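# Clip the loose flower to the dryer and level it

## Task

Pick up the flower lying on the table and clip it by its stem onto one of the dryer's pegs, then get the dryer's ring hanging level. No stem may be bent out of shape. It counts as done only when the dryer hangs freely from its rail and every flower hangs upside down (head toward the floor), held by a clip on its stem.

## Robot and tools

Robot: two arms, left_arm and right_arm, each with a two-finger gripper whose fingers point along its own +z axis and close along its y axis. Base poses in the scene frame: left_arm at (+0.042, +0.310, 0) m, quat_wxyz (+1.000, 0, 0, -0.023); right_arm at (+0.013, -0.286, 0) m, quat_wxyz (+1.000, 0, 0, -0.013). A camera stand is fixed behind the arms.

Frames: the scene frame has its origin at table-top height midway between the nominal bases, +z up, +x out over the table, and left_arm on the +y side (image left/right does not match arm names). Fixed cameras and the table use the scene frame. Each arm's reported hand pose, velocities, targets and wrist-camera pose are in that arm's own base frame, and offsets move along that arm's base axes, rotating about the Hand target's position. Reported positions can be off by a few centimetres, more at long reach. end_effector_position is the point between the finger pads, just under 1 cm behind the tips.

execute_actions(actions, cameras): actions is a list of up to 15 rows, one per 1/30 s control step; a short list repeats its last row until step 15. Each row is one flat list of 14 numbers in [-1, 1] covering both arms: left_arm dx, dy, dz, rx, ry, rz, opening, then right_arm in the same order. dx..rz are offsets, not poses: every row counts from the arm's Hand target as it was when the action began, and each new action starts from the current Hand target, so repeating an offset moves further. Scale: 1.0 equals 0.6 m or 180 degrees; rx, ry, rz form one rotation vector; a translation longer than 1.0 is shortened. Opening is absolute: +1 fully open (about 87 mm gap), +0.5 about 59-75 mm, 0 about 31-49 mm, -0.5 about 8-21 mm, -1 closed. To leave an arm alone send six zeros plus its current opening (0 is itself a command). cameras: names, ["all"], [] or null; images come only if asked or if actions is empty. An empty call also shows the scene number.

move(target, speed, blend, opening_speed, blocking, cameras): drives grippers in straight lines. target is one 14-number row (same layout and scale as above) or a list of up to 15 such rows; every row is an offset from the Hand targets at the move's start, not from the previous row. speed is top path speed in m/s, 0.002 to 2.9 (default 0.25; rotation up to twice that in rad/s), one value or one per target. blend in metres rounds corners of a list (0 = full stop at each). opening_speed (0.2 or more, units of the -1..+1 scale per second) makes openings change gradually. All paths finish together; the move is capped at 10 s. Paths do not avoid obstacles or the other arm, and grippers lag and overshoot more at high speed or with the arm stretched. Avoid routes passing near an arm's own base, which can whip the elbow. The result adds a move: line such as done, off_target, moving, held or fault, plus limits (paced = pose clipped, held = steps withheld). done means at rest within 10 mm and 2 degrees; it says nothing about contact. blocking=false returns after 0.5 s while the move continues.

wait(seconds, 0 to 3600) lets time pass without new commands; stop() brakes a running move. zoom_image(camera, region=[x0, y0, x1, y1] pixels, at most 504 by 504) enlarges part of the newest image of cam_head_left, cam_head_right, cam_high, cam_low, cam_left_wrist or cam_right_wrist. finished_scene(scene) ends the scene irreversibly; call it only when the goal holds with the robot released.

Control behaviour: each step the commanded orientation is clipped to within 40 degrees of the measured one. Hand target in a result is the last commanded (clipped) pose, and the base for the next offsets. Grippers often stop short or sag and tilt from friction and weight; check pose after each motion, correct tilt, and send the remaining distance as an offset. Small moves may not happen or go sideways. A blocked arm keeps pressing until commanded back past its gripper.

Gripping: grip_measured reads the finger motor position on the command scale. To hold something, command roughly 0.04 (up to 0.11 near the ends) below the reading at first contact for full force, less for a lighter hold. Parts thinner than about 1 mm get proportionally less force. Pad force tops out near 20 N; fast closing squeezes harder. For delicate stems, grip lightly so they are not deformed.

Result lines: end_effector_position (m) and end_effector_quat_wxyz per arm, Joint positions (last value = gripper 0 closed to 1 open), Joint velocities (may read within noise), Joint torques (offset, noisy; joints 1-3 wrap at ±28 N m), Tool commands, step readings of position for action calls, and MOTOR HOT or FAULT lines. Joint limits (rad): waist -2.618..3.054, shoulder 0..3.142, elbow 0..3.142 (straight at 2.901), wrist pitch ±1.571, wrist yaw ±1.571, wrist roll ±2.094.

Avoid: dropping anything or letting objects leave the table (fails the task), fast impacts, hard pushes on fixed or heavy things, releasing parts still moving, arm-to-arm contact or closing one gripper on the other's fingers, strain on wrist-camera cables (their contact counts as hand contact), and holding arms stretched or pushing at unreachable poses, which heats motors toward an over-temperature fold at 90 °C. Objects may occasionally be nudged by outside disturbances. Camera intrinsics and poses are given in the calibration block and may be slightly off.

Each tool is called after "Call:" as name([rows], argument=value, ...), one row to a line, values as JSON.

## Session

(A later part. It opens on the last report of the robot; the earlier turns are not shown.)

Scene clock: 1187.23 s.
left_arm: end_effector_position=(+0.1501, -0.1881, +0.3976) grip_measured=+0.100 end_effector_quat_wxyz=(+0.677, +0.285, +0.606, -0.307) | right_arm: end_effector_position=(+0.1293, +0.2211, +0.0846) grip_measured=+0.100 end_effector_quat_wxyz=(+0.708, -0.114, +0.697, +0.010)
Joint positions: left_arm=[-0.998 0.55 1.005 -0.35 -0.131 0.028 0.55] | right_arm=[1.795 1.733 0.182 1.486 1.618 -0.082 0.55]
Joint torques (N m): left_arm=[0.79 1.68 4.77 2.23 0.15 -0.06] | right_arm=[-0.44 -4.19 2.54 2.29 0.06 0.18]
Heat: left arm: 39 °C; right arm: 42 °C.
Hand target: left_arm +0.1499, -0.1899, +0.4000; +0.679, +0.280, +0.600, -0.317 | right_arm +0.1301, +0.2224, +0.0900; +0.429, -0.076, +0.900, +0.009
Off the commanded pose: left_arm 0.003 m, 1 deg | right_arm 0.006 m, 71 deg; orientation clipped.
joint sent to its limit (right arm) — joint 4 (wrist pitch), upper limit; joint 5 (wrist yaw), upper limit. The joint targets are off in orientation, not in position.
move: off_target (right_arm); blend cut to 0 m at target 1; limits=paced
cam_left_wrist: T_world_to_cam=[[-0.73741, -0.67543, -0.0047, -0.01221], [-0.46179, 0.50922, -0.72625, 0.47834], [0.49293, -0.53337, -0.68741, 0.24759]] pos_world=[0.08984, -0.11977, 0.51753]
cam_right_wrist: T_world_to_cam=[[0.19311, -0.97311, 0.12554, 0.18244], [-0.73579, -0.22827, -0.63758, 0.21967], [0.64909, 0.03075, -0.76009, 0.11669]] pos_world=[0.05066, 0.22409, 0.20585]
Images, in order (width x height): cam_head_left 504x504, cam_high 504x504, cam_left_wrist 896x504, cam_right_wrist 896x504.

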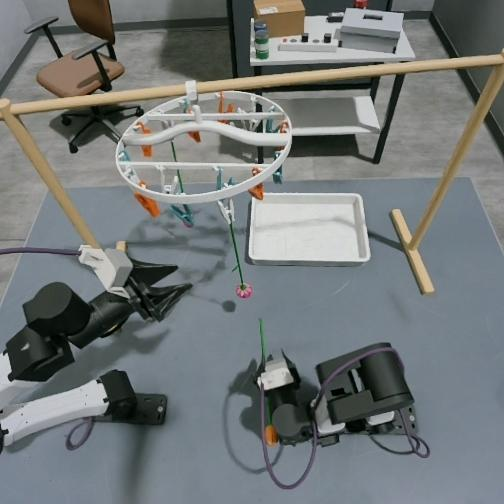

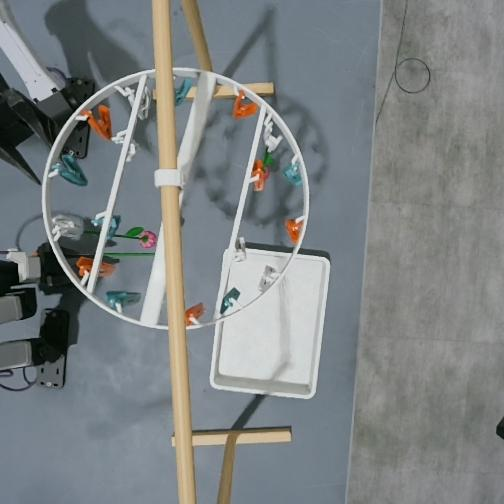

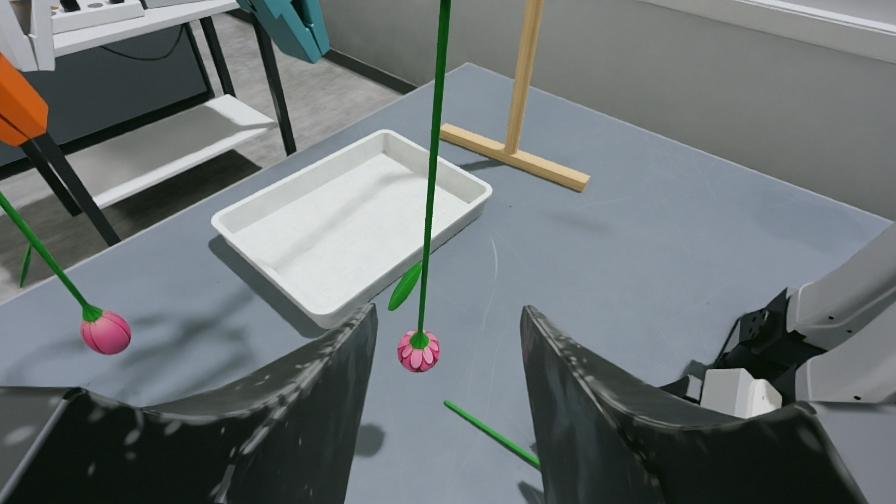

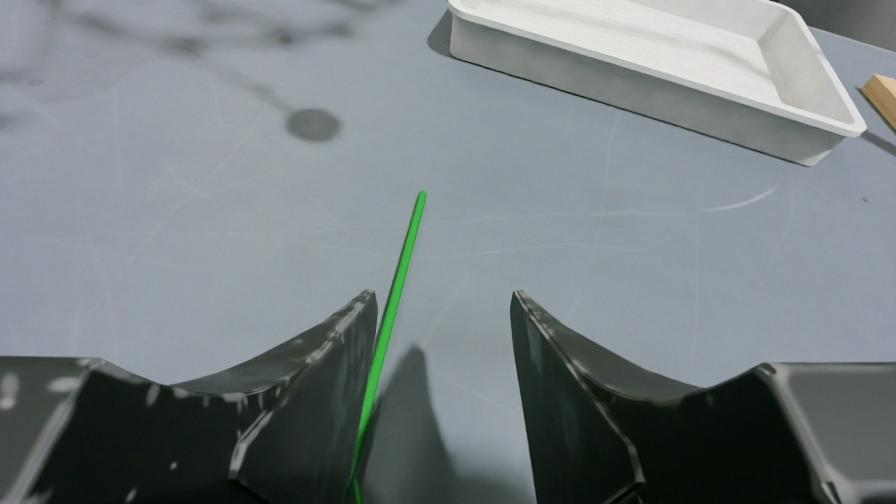

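Call:
move(target=[0.0468, 0.0348, 0.1833, -0.0084, -0.0142, 0.2112, 0.1, 0.0332, -0.0373, 0.3167, 0.1237, -0.1862, 0.2328, 0.1], speed=0.25, cameras=["cam_right_wrist", "cam_left_wrist", "cam_head_left"])

Scene clock: 1195.97 s.
left_arm: end_effector_position=(+0.1780, -0.1670, +0.5137) grip_measured=+0.100 end_effector_quat_wxyz=(+0.763, +0.069, +0.637, -0.086) | right_arm: end_effector_position=(+0.1499, +0.1994, +0.2695) grip_measured=+0.100 end_effector_quat_wxyz=(+0.635, -0.309, +0.643, +0.297)
Joint positions: left_arm=[-1.553 0.948 1.344 0.264 -1.273 0.634 0.55] | right_arm=[1.027 0.364 0.567 -0.221 0.141 -0.009 0.55]
Joint torques (N m): left_arm=[-0.35 0.75 4.26 1.28 0.13 0.19] | right_arm=[-0.53 3.25 9.54 2.12 -0.13 0.11]
Heat: left arm: 39 °C; right arm: 43 °C.
Hand target: left_arm +0.1780, -0.1690, +0.5100; +0.762, +0.068, +0.639, -0.080 | right_arm +0.1500, +0.2000, +0.2800; +0.638, -0.304, +0.639, +0.304
Off the commanded pose: left_arm 0.004 m, 1 deg | right_arm 0.011 m, 1 deg.
move: off_target (right_arm)
cam_left_wrist: T_world_to_cam=[[-0.18567, -0.98249, 0.0158, -0.13696], [-0.62171, 0.10501, -0.77618, 0.5513], [0.76092, -0.15393, -0.63031, 0.31122]] pos_world=[0.0805, -0.14454, 0.62624]
cam_right_wrist: T_world_to_cam=[[0.7859, -0.61826, -0.0109, 0.01123], [-0.48635, -0.60714, -0.62836, 0.3834], [0.38188, 0.49913, -0.77784, 0.1959]] pos_world=[0.10283, 0.14194, 0.39342]
Images, in order (width x height): cam_head_left 504x504, cam_left_wrist 896x504, cam_right_wrist 896x504.

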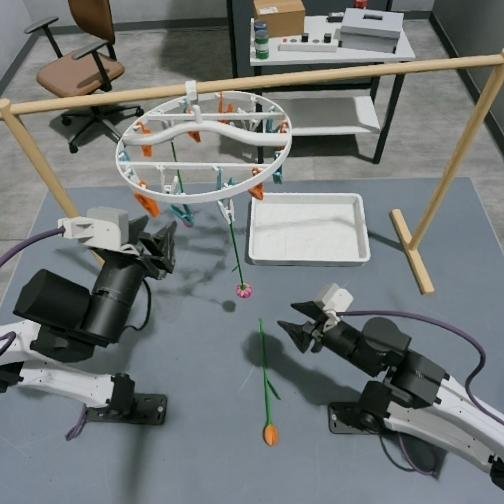

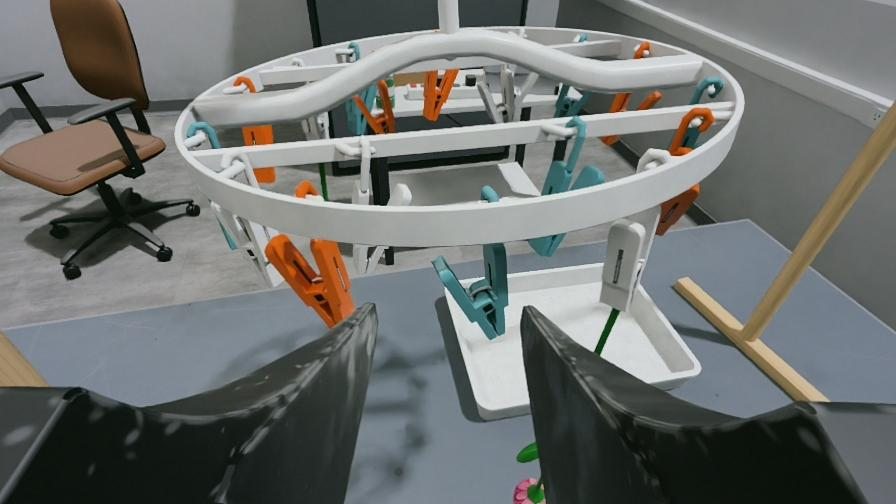

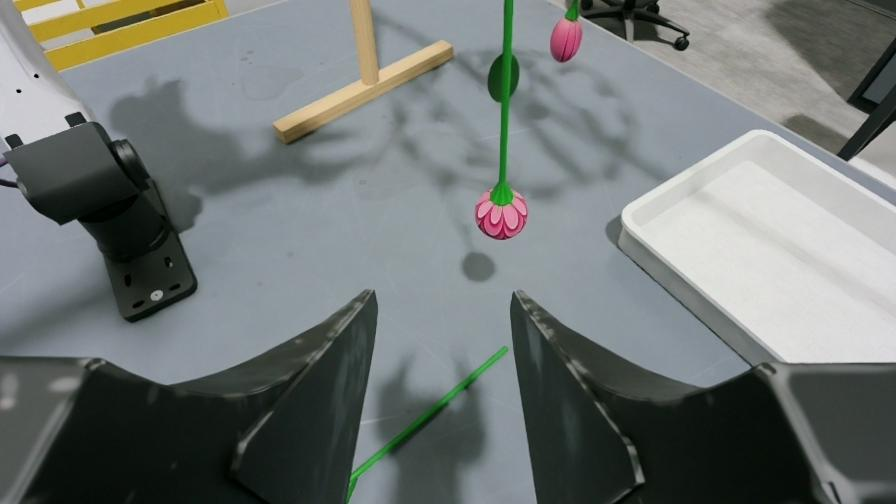

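Call:
move(target=[0.1315, -0.0508, 0.0, 0, 0, 0.0222, 0.1, 0, 0, 0, 0, 0, 0, 0.1], speed=0.15, cameras=["cam_left_wrist"])

Scene clock: 1203.20 s.
left_arm: end_effector_position=(+0.2552, -0.1990, +0.4975) grip_measured=+0.100 end_effector_quat_wxyz=(+0.758, +0.055, +0.649, -0.036) | right_arm: end_effector_position=(+0.1498, +0.1994, +0.2695) grip_measured=+0.100 end_effector_quat_wxyz=(+0.635, -0.309, +0.643, +0.297)
Joint positions: left_arm=[-1.161 1.142 1.476 -0.044 -1.009 0.285 0.55] | right_arm=[1.027 0.364 0.567 -0.221 0.141 -0.008 0.55]
Joint torques (N m): left_arm=[1.09 -1.02 8.84 1.6 0.36 -0.1] | right_arm=[-0.59 3.23 9.52 2.11 -0.11 0.11]
Heat: left arm: 39 °C; right arm: 43 °C.
Hand target: left_arm +0.2569, -0.1995, +0.5101; +0.764, +0.045, +0.641, -0.053 | right_arm +0.1500, +0.2000, +0.2800; +0.638, -0.304, +0.639, +0.304
Off the commanded pose: left_arm 0.013 m, 2 deg | right_arm 0.011 m, 1 deg.
move: off_target (left_arm)
cam_left_wrist: T_world_to_cam=[[-0.09238, -0.99539, -0.02584, -0.15939], [-0.64566, 0.07964, -0.75946, 0.58289], [0.75802, -0.05348, -0.65004, 0.26796]] pos_world=[0.1585, -0.19074, 0.61275]

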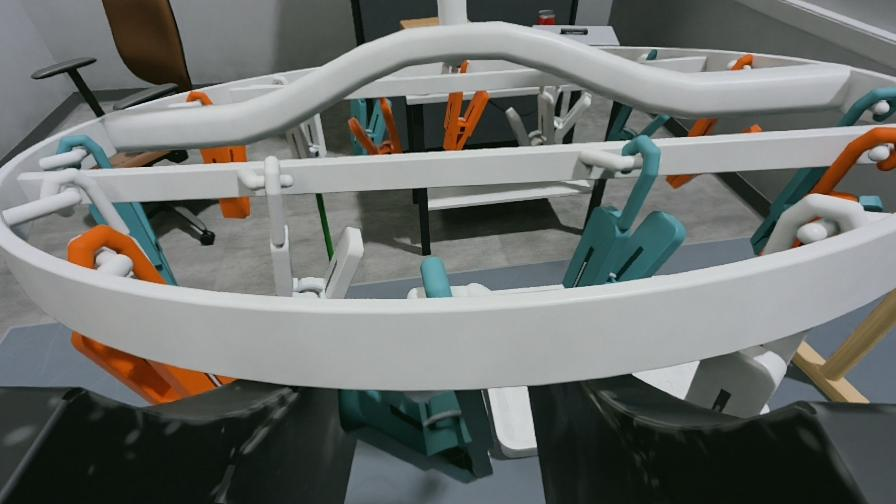

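Call:
move([
  [0.0117, 0.0473, 0.003, 0, 0, -0.0556, 0.1, 0, 0, 0, 0, 0, 0, 0.1],
  [0.0342, 0.0928, 0.003, 0, 0, -0.1111, 0.1, 0, 0, 0, 0, 0, 0, 0.1],
  [0.066, 0.1325, 0.003, 0, 0, -0.1667, 0.1, 0, 0, 0, 0, 0, 0, 0.1],
  [0.1073, 0.1653, 0.003, 0, 0, -0.2056, 0.1, 0, 0, 0, 0, 0, 0, 0.1],
  [0.1287, 0.1772, 0.003, 0, 0, -0.2222, 0.1, 0, 0, 0, 0, 0, 0, 0.1],
  [0.0408, 0.2747, -0.0202, 0, 0, -0.2222, 0.1, -0.0317, 0.1033, -0.3, -0.1853, 0.3523, -0.2242, 0.1],
], speed=[0.12, 0.12, 0.12, 0.12, 0.1, 0.3], blend=[0.02, 0.02, 0.02, 0.01, 0, 0], cameras=["cam_left_wrist", "cam_right_wrist", "cam_high", "cam_head_left"])

Scene clock: 1216.37 s.
left_arm: end_effector_position=(+0.2861, -0.0338, +0.4988) grip_measured=+0.100 end_effector_quat_wxyz=(+0.700, +0.255, +0.589, -0.313) | right_arm: end_effector_position=(+0.1281, +0.2570, +0.0955) grip_measured=+0.100 end_effector_quat_wxyz=(+0.174, -0.047, +0.984, +0.000)
Joint positions: left_arm=[0.543 1.137 1.329 0.548 1.305 -0.734 0.55] | right_arm=[1.177 1.562 1.204 -1.059 0.315 1.057 0.55]
Joint torques (N m): left_arm=[0.76 -2.71 4.78 1.16 -0.24 -0.02] | right_arm=[-0.44 -5.24 8.75 0.66 0.1 0.12]
Heat: left arm: 40 °C; right arm: 43 °C.
Hand target: left_arm +0.2814, -0.0347, +0.4980; +0.700, +0.262, +0.587, -0.311 | right_arm +0.1311, +0.2620, +0.1001; +0.174, -0.039, +0.984, +0.007
Off the commanded pose: left_arm 0.005 m, 1 deg | right_arm 0.007 m, 1 deg.
move: done
cam_left_wrist: T_world_to_cam=[[-0.71572, -0.698, 0.02316, 0.1719], [-0.45456, 0.4404, -0.77422, 0.55549], [0.53021, -0.56465, -0.63249, 0.29336]] pos_world=[0.21999, 0.04099, 0.61164]
cam_right_wrist: T_world_to_cam=[[0.07919, -0.99683, -0.00809, 0.24971], [-0.86238, -0.07257, 0.50104, 0.10141], [-0.50004, -0.0327, -0.86539, 0.29814]] pos_world=[0.21676, 0.26603, 0.20922]
Images, in order (width x height): cam_head_left 504x504, cam_high 504x504, cam_left_wrist 896x504, cam_right_wrist 896x504.

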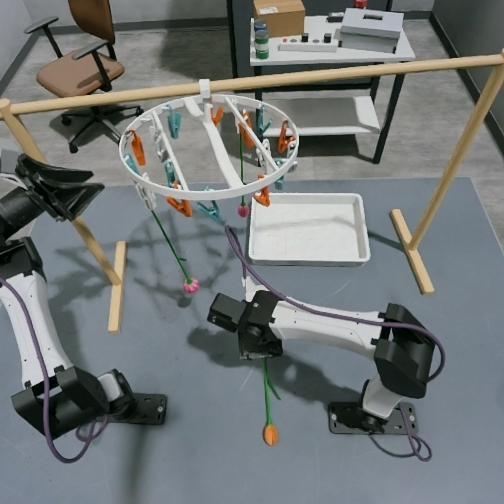

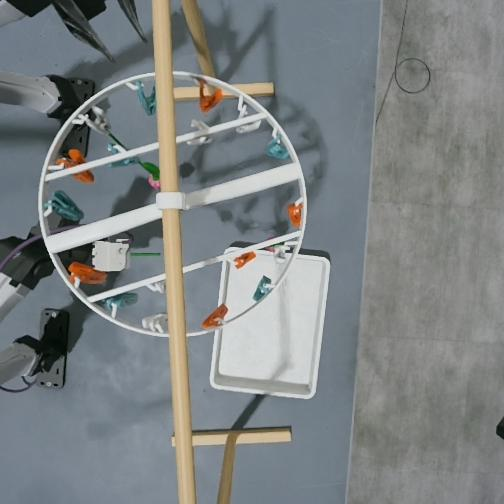

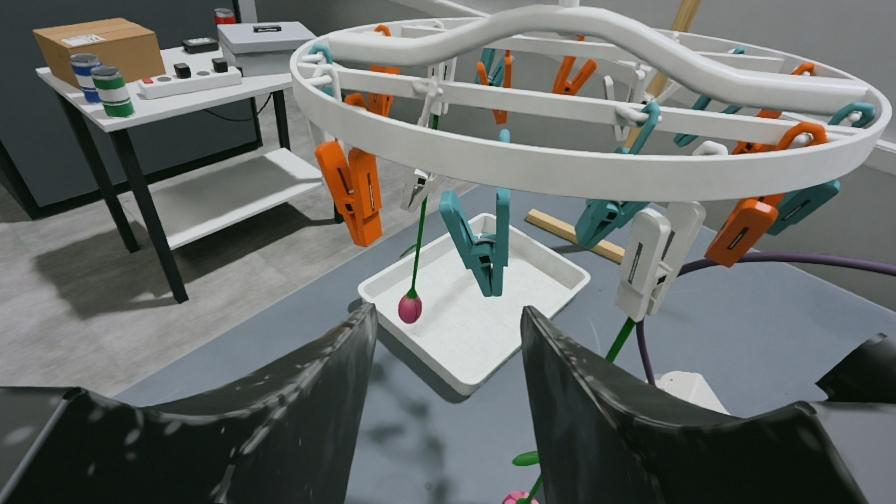

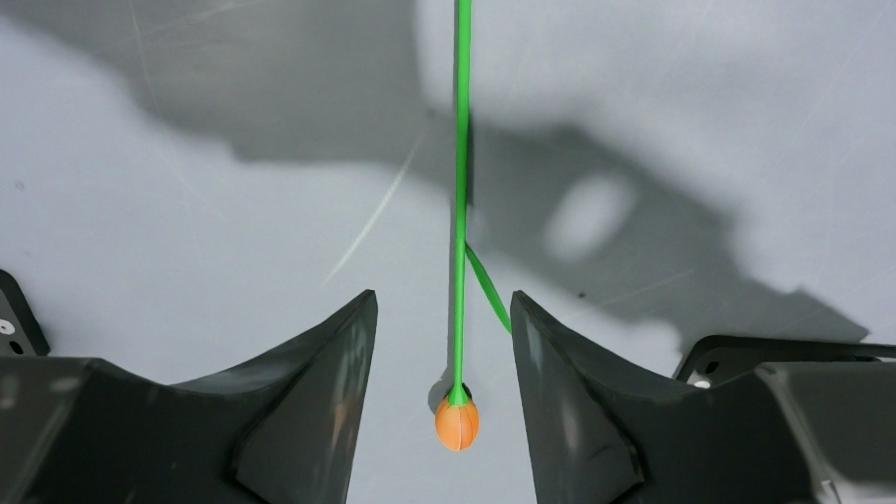

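Call:
zoom_image(camera="cam_left_wrist", region=[560, 100, 896, 500])

Call:
zoom_image(camera="cam_head_left", region=[110, 150, 310, 320])

Scaled by 1.260 from the camera's image (finer frame: 1280x720).

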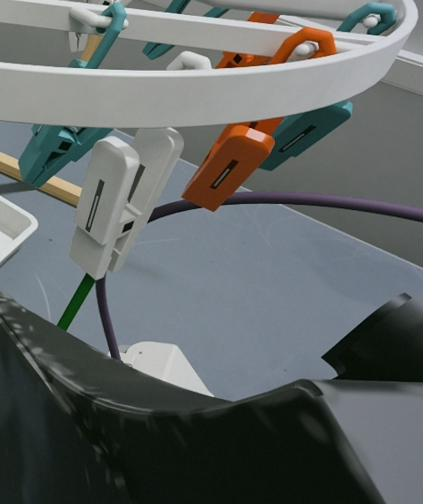

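Scaled by 2.520 from the camera's image (finer frame: 720x720).

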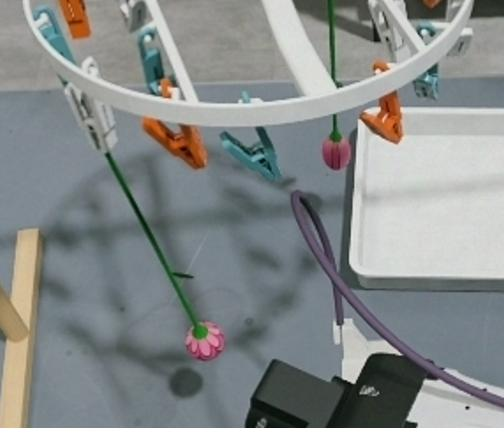

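Call:
move([
  [-0.1107, -0.0672, 0.005, 0, 0, 0.08, 0.1, 0, 0, -0.06, 0, 0, 0, 0.1],
  [-0.1657, -0.1888, 0.0083, 0, 0, 0.1639, 0.1, 0, 0, -0.138, 0, 0, 0, 0.1],
], speed=0.15, blend=[0.03, 0], cameras=["cam_left_wrist", "cam_right_wrist", "cam_head_left", "cam_low"])

Call:
zoom_image(camera="cam_low", region=[290, 230, 410, 330])

Scene clock: 1226.43 s.
left_arm: end_effector_position=(+0.1802, -0.1458, +0.5050) grip_measured=+0.100 end_effector_quat_wxyz=(+0.755, +0.107, +0.633, -0.132) | right_arm: end_effector_position=(+0.1291, +0.2601, +0.0200) grip_measured=+0.100 end_effector_quat_wxyz=(+0.175, -0.047, +0.984, +0.004)
Joint positions: left_arm=[-1.449 0.826 1.381 -0.175 -1.078 0.334 0.55] | right_arm=[1.177 1.646 0.978 -0.742 0.313 1.057 0.55]
Joint torques (N m): left_arm=[0.03 2.09 4.07 1.68 -0.03 0.19] | right_arm=[-0.43 -5.35 5.64 0.88 0.11 0.12]
Heat: left arm: 40 °C; right arm: 42 °C.
Hand target: left_arm +0.1819, -0.1479, +0.5030; +0.756, +0.104, +0.635, -0.123 | right_arm +0.1310, +0.2619, +0.0172; +0.174, -0.039, +0.984, +0.007
Off the commanded pose: left_arm 0.003 m, 1 deg | right_arm 0.004 m, 1 deg.
move: done
cam_left_wrist: T_world_to_cam=[[-0.30235, -0.95307, 0.01588, -0.09031], [-0.60767, 0.17989, -0.77355, 0.55081], [0.73439, -0.24353, -0.63354, 0.30075]] pos_world=[0.08654, -0.11192, 0.61805]
cam_right_wrist: T_world_to_cam=[[0.07915, -0.99673, -0.01604, 0.2522], [-0.86326, -0.07658, 0.49891, 0.14154], [-0.49851, -0.02564, -0.86651, 0.23137]] pos_world=[0.21757, 0.26814, 0.13391]
Images, in order (width x height): cam_head_left 504x504, cam_low 504x504, cam_left_wrist 896x504, cam_right_wrist 896x504.

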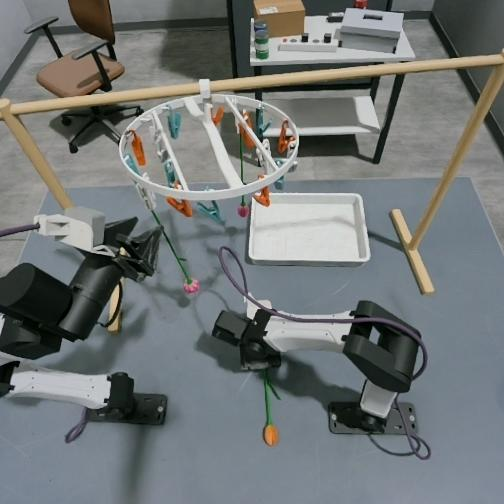

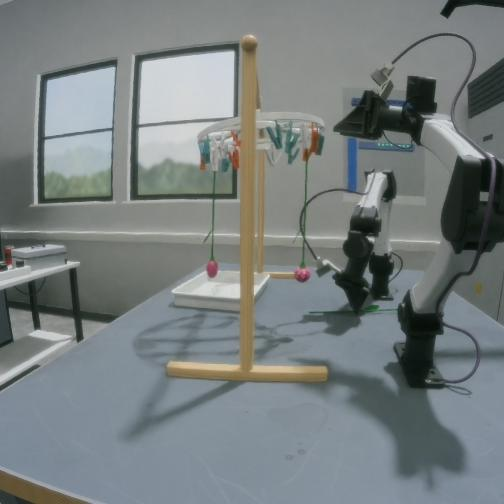

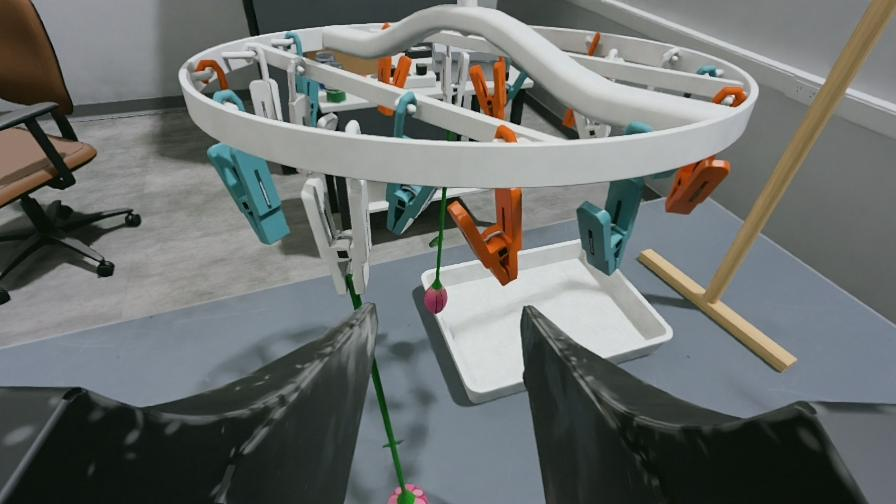

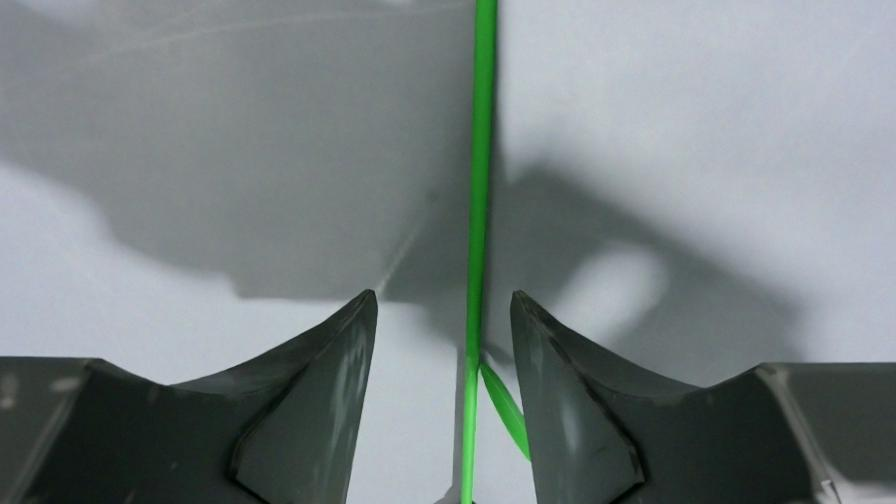

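Scaled by 4.200 from the camera's image (finer frame: 720x720).

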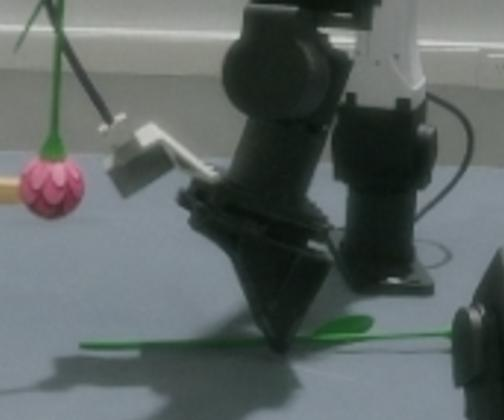

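Call:
move([
  [0.1188, -0.0723, 0.0317, 0, 0, 0.0417, 0.1, 0, -0.015, -0.01, 0, 0, 0, 0.1],
], speed=0.15, cameras=["cam_left_wrist", "cam_right_wrist", "cam_low"])

Call:
zoom_image(camera="cam_low", region=[290, 230, 410, 330])

Scene clock: 1232.33 s.
left_arm: end_effector_position=(+0.2525, -0.1932, +0.5065) grip_measured=+0.100 end_effector_quat_wxyz=(+0.754, +0.080, +0.650, -0.053) | right_arm: end_effector_position=(+0.1279, +0.2527, +0.0120) grip_measured=+0.100 end_effector_quat_wxyz=(+0.170, -0.043, +0.985, +0.000)
Joint positions: left_arm=[-1.131 1.123 1.537 -0.174 -0.924 0.246 0.55] | right_arm=[1.167 1.642 0.941 -0.717 0.306 1.057 0.55]
Joint torques (N m): left_arm=[1.03 -1.1 8.62 1.82 0.26 -0.09] | right_arm=[-0.59 -6.75 4.41 0.94 0.15 -0.04]
Heat: left arm: 40 °C; right arm: 41 °C.
Hand target: left_arm +0.2532, -0.1914, +0.5220; +0.762, +0.062, +0.640, -0.073 | right_arm +0.1309, +0.2529, +0.0112; +0.174, -0.039, +0.984, +0.007
Off the commanded pose: left_arm 0.016 m, 3 deg | right_arm 0.003 m, 1 deg.
move: off_target (left_arm)
cam_left_wrist: T_world_to_cam=[[-0.15042, -0.98773, -0.04191, -0.12931], [-0.64489, 0.13016, -0.75311, 0.59386], [0.74933, -0.08625, -0.65655, 0.27533]] pos_world=[0.15721, -0.18127, 0.62259]
cam_right_wrist: T_world_to_cam=[[0.07021, -0.99748, -0.01047, 0.24612], [-0.85888, -0.06579, 0.50794, 0.1405], [-0.50735, -0.02667, -0.86133, 0.22502]] pos_world=[0.21755, 0.26075, 0.12503]
Images, in order (width x height): cam_low 504x504, cam_left_wrist 896x504, cam_right_wrist 896x504.

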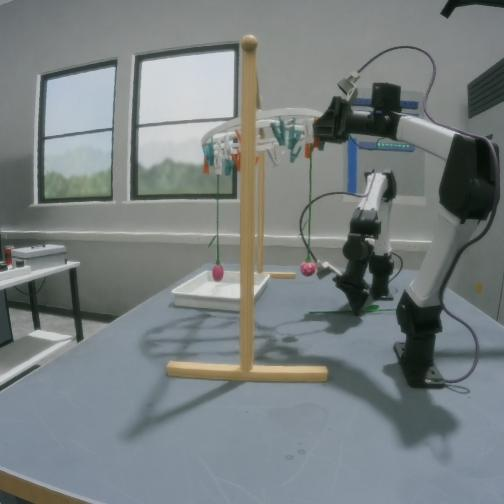

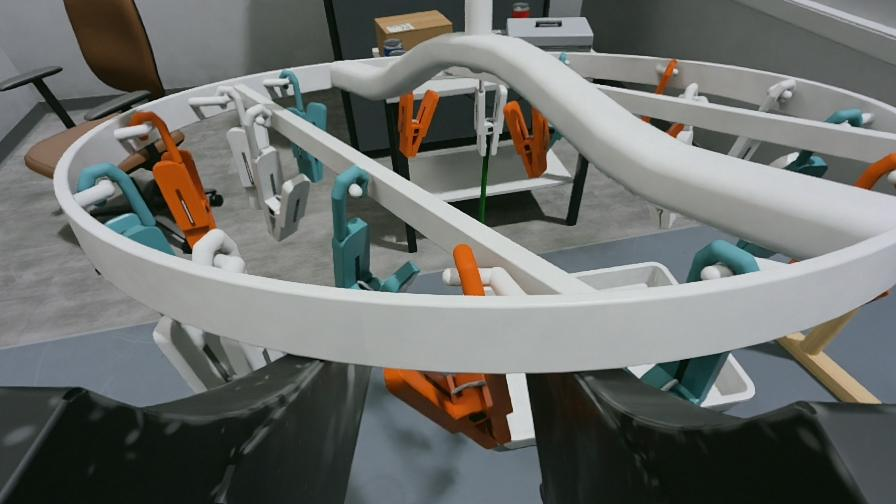

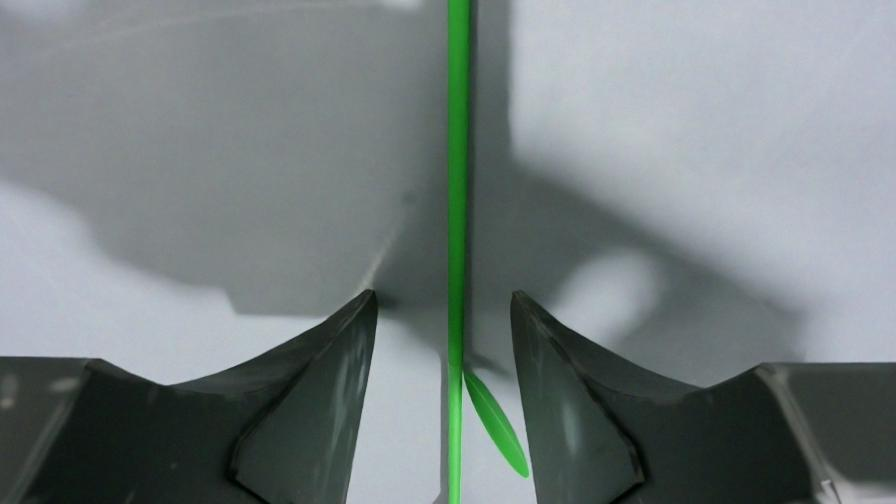

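Scaled by 4.200 from the camera's image (finer frame: 720x720).

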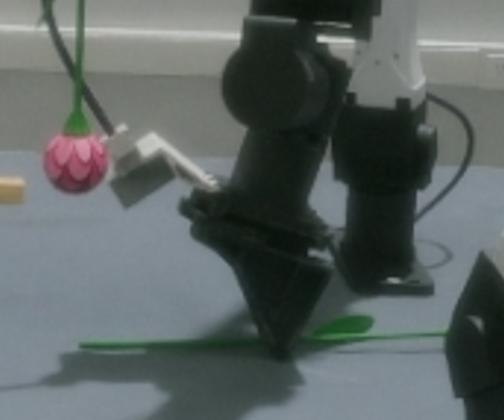

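Call:
move([
  [0.0073, 0.0287, 0.0167, 0, 0, -0.0278, 0.1, 0, 0, 0, 0, 0, 0, -0.95],
  [0.0182, 0.0562, 0.0167, 0, 0, -0.0667, 0.1, 0, 0, 0, 0, 0, 0, -0.95],
], speed=0.1, blend=[0.01, 0], opening_speed=1.0, cameras=["cam_left_wrist", "cam_right_wrist", "cam_head_left"])

Scene clock: 1238.00 s.
left_arm: end_effector_position=(+0.2693, -0.1618, +0.5139) grip_measured=+0.100 end_effector_quat_wxyz=(+0.739, +0.139, +0.645, -0.138) | right_arm: end_effector_position=(+0.1284, +0.2547, +0.0122) grip_measured=-0.714 end_effector_quat_wxyz=(+0.171, -0.042, +0.984, +0.004)
Joint positions: left_arm=[-0.736 1.052 1.604 -0.416 -0.336 0.074 0.55] | right_arm=[1.167 1.642 0.941 -0.709 0.305 1.057 0.143]
Joint torques (N m): left_arm=[0.8 -1.13 8.39 2 0.16 -0.08] | right_arm=[-0.57 -6.69 4.45 0.87 0.17 -0.03]
Heat: left arm: 40 °C; right arm: 41 °C.
Hand target: left_arm +0.2640, -0.1576, +0.5321; +0.751, +0.129, +0.630, -0.152 | right_arm +0.1309, +0.2529, +0.0112; +0.174, -0.039, +0.984, +0.007
Off the commanded pose: left_arm 0.019 m, 3 deg | right_arm 0.003 m, 1 deg.
move: off_target (left_arm); blend cut to 0 m at target 1
cam_left_wrist: T_world_to_cam=[[-0.35109, -0.93616, -0.01865, -0.04507], [-0.62106, 0.24773, -0.74358, 0.61385], [0.70073, -0.24948, -0.66838, 0.263]] pos_world=[0.18112, -0.12865, 0.6314]
cam_right_wrist: T_world_to_cam=[[0.07044, -0.99735, -0.01829, 0.24801], [-0.85974, -0.07, 0.50591, 0.14217], [-0.50585, -0.01991, -0.86239, 0.22358]] pos_world=[0.21785, 0.26176, 0.12542]
Images, in order (width x height): cam_head_left 504x504, cam_left_wrist 896x504, cam_right_wrist 896x504.

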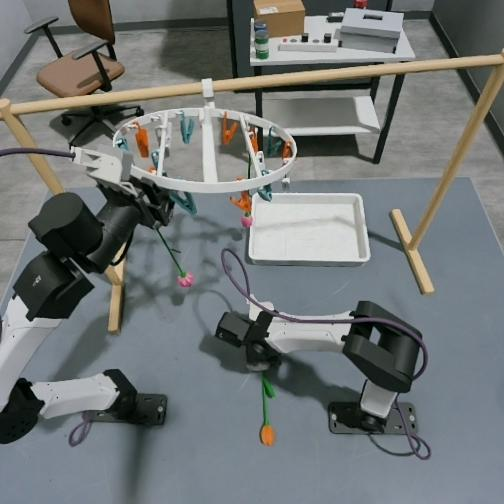

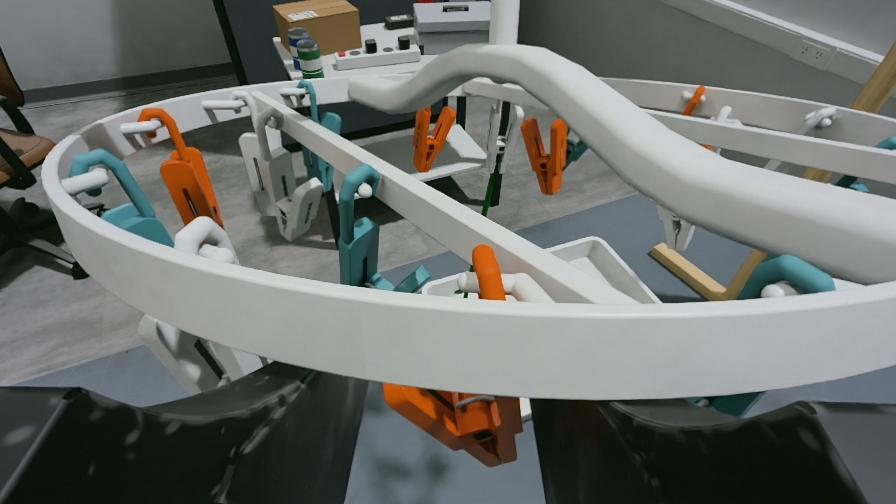

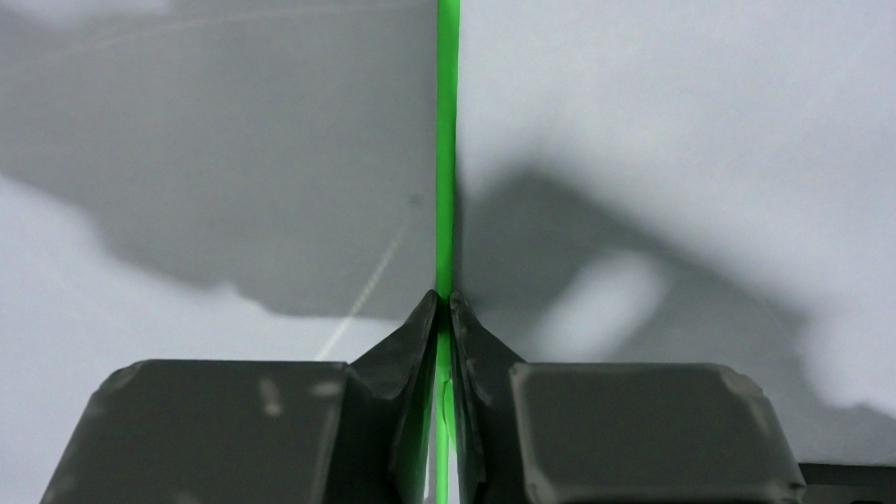

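Call:
move([
  [0, 0, 0, 0, 0, 0, -0.88, 0, -0.0333, 0.0833, 0, 0, 0, -0.95],
  [0, 0, 0, 0, 0, 0, -0.88, 0.0318, -0.2048, 0.2813, 0, 0, 0, -0.95],
  [0, 0, 0, 0, 0, 0, -0.88, 0.1152, -0.0882, 0.4313, 0.239, -0.464, 0.1949, -0.95],
  [0, 0, 0, 0, 0, 0, -0.88, 0.1735, 0.1535, 0.4313, 0.2731, -0.4498, 0.2288, -0.95],
], speed=[0.12, 0.25, 0.35, 0.2], blend=[0.02, 0.03, 0.03, 0], opening_speed=0.8, cameras=["cam_left_wrist", "cam_right_wrist", "cam_head_left", "cam_low"])

Scene clock: 1252.93 s.
left_arm: end_effector_position=(+0.2689, -0.1628, +0.5134) grip_measured=-0.367 end_effector_quat_wxyz=(+0.738, +0.142, +0.645, -0.139) | right_arm: end_effector_position=(+0.2334, +0.3426, +0.2535) grip_measured=-0.714 end_effector_quat_wxyz=(+0.709, -0.280, +0.508, +0.400)
Joint positions: left_arm=[-0.736 1.052 1.604 -0.418 -0.33 0.073 0.317] | right_arm=[0.937 1.388 0.451 1.271 -0.076 0.036 0.143]
Joint torques (N m): left_arm=[0.8 -1.14 8.39 2.03 0.1 -0.07] | right_arm=[0.58 -3.22 8.66 2.16 0.1 -0.13]
Heat: left arm: 41 °C; right arm: 41 °C.
Hand target: left_arm +0.2640, -0.1576, +0.5321; +0.751, +0.129, +0.630, -0.152 | right_arm +0.2351, +0.3450, +0.2700; +0.725, -0.271, +0.489, +0.402
Off the commanded pose: left_arm 0.020 m, 3 deg | right_arm 0.017 m, 3 deg.
move: off_target (right_arm); blend cut to 0 m at target 1
cam_left_wrist: T_world_to_cam=[[-0.35651, -0.93409, -0.01941, -0.04403], [-0.62069, 0.25232, -0.74235, 0.6135], [0.69832, -0.25261, -0.66973, 0.26358]] pos_world=[0.18103, -0.12934, 0.6311]
cam_right_wrist: T_world_to_cam=[[0.86499, -0.50121, -0.0239, -0.02128], [-0.27547, -0.43453, -0.8575, 0.45065], [0.4194, 0.74831, -0.51394, -0.08091]] pos_world=[0.17649, 0.2457, 0.34434]
Images, in order (width x height): cam_head_left 504x504, cam_low 504x504, cam_left_wrist 896x504, cam_right_wrist 896x504.

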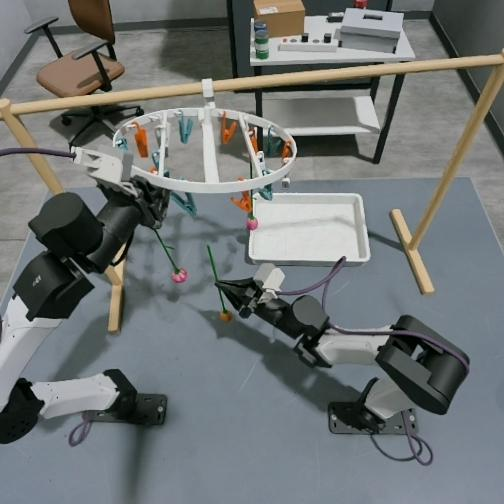

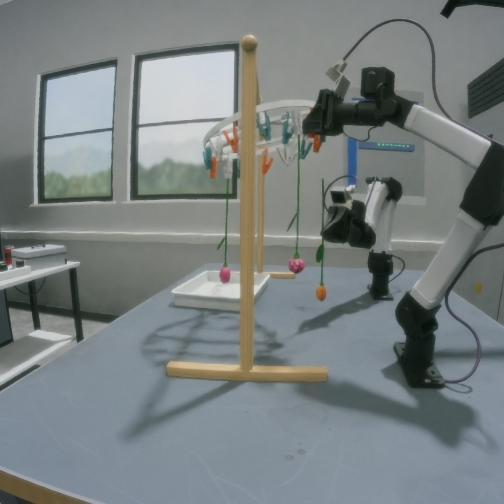

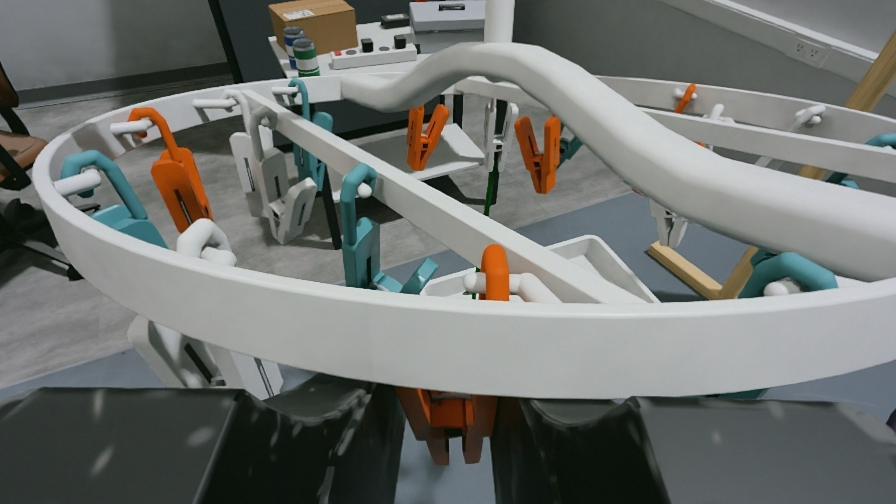

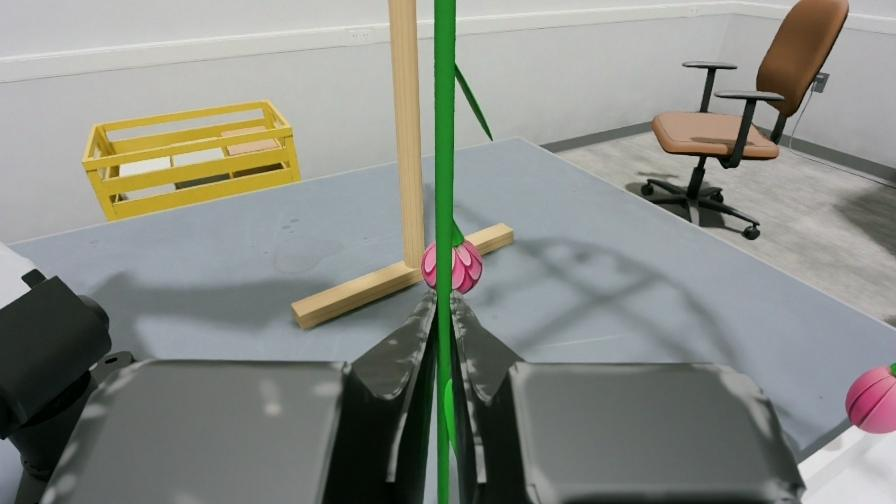

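Call:
zoom_image(camera="cam_left_wrist", region=[340, 360, 560, 500])

Call:
zoom_image(camera="cam_head_left", region=[120, 160, 270, 330])

Call:
zoom_image(camera="cam_low", region=[270, 90, 370, 310])

Scaled by 2.291 from the camera's image (finer frame: 1280x720).

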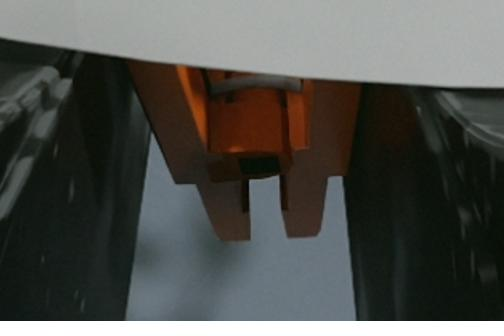

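Scaled by 2.965 from the camera's image (finer frame: 720x720).

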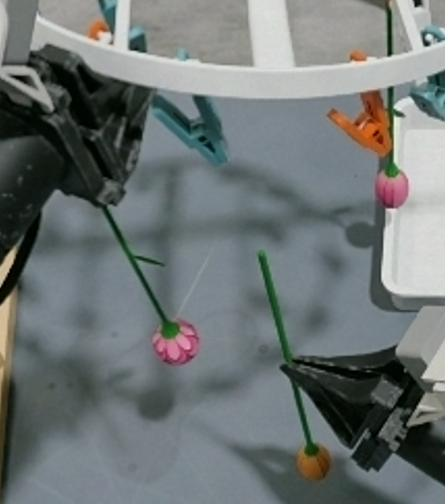

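Scaled by 2.291 from the camera's image (finer frame: 720x720).

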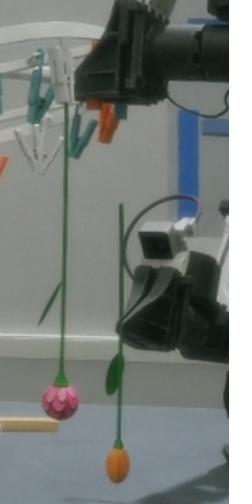

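Call:
zoom_image(camera="cam_low", region=[285, 95, 345, 195])

Call:
zoom_image(camera="cam_head_left", region=[130, 160, 230, 260])

Call:
wait(seconds=0.1, cameras=["cam_head_right", "cam_right_wrist"])

Call:
zoom_image(camera="cam_head_right", region=[130, 160, 230, 260])

Scaled by 5.040 from the camera's image (finer frame: 720x720).

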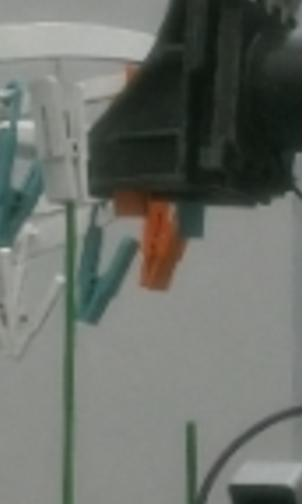

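Scaled by 5.040 from the camera's image (finer frame: 720x720).

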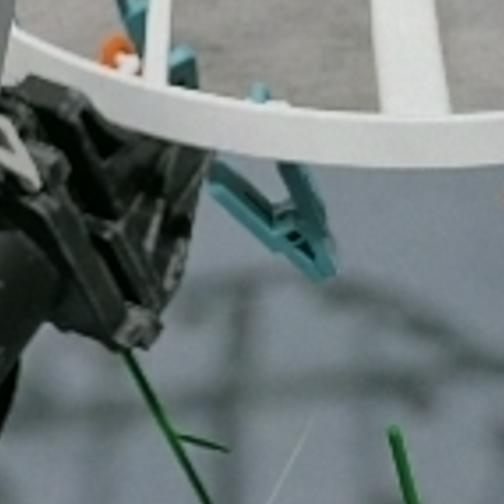

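Scene clock: 1257.57 s.
left_arm: end_effector_position=(+0.2689, -0.1628, +0.5134) grip_measured=-0.367 end_effector_quat_wxyz=(+0.738, +0.142, +0.645, -0.139) | right_arm: end_effector_position=(+0.2334, +0.3426, +0.2536) grip_measured=-0.714 end_effector_quat_wxyz=(+0.710, -0.280, +0.508, +0.400)
Joint positions: left_arm=[-0.736 1.052 1.604 -0.418 -0.33 0.073 0.317] | right_arm=[0.937 1.388 0.451 1.271 -0.076 0.036 0.143]
Joint torques (N m): left_arm=[0.8 -1.13 8.39 2.03 0.1 -0.07] | right_arm=[0.54 -3.29 8.58 2.16 0.09 -0.12]
Heat: left arm: 41 °C; right arm: 43 °C.
Hand target: left_arm +0.2640, -0.1576, +0.5321; +0.751, +0.129, +0.630, -0.152 | right_arm +0.2351, +0.3450, +0.2701; +0.725, -0.271, +0.489, +0.402
Tool commands: left_gripper/opening=-0.88 right_gripper/opening=-0.95
Off the commanded pose: left_arm 0.020 m, 3 deg | right_arm 0.017 m, 3 deg.
wait: 0.10 s; at rest from the start
cam_right_wrist: T_world_to_cam=[[0.86501, -0.50118, -0.02389, -0.0213], [-0.2753, -0.43427, -0.85769, 0.45071], [0.41948, 0.74848, -0.51362, -0.08102]] pos_world=[0.17649, 0.2457, 0.34444]

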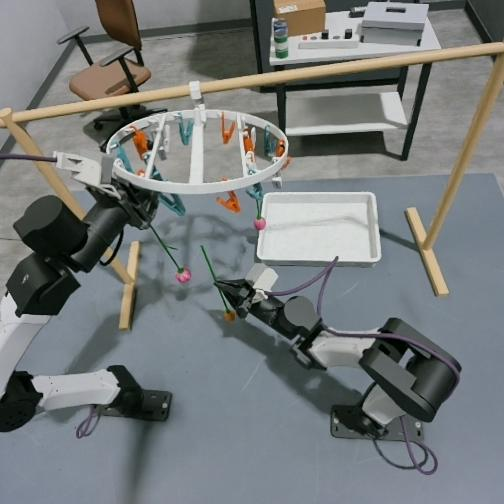

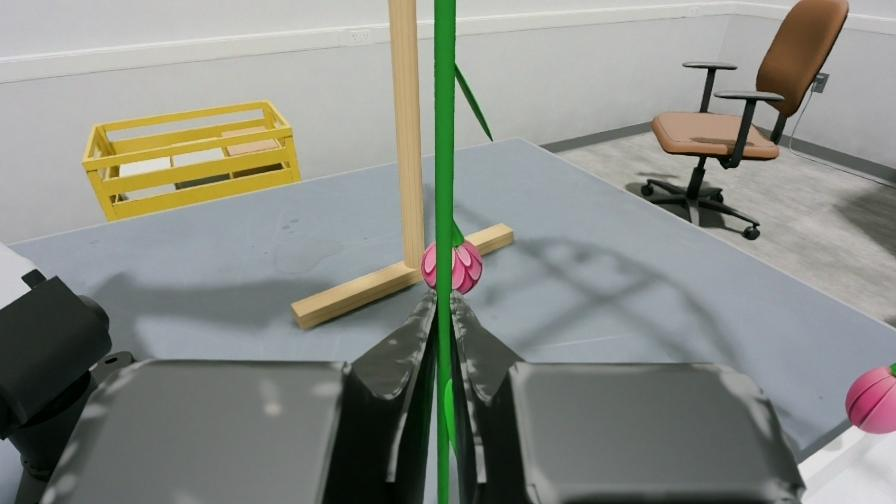

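Scaled by 5.040 from the camera's image (finer frame: 720x720).

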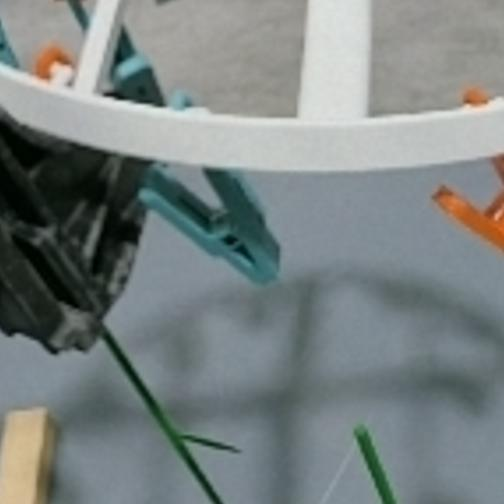

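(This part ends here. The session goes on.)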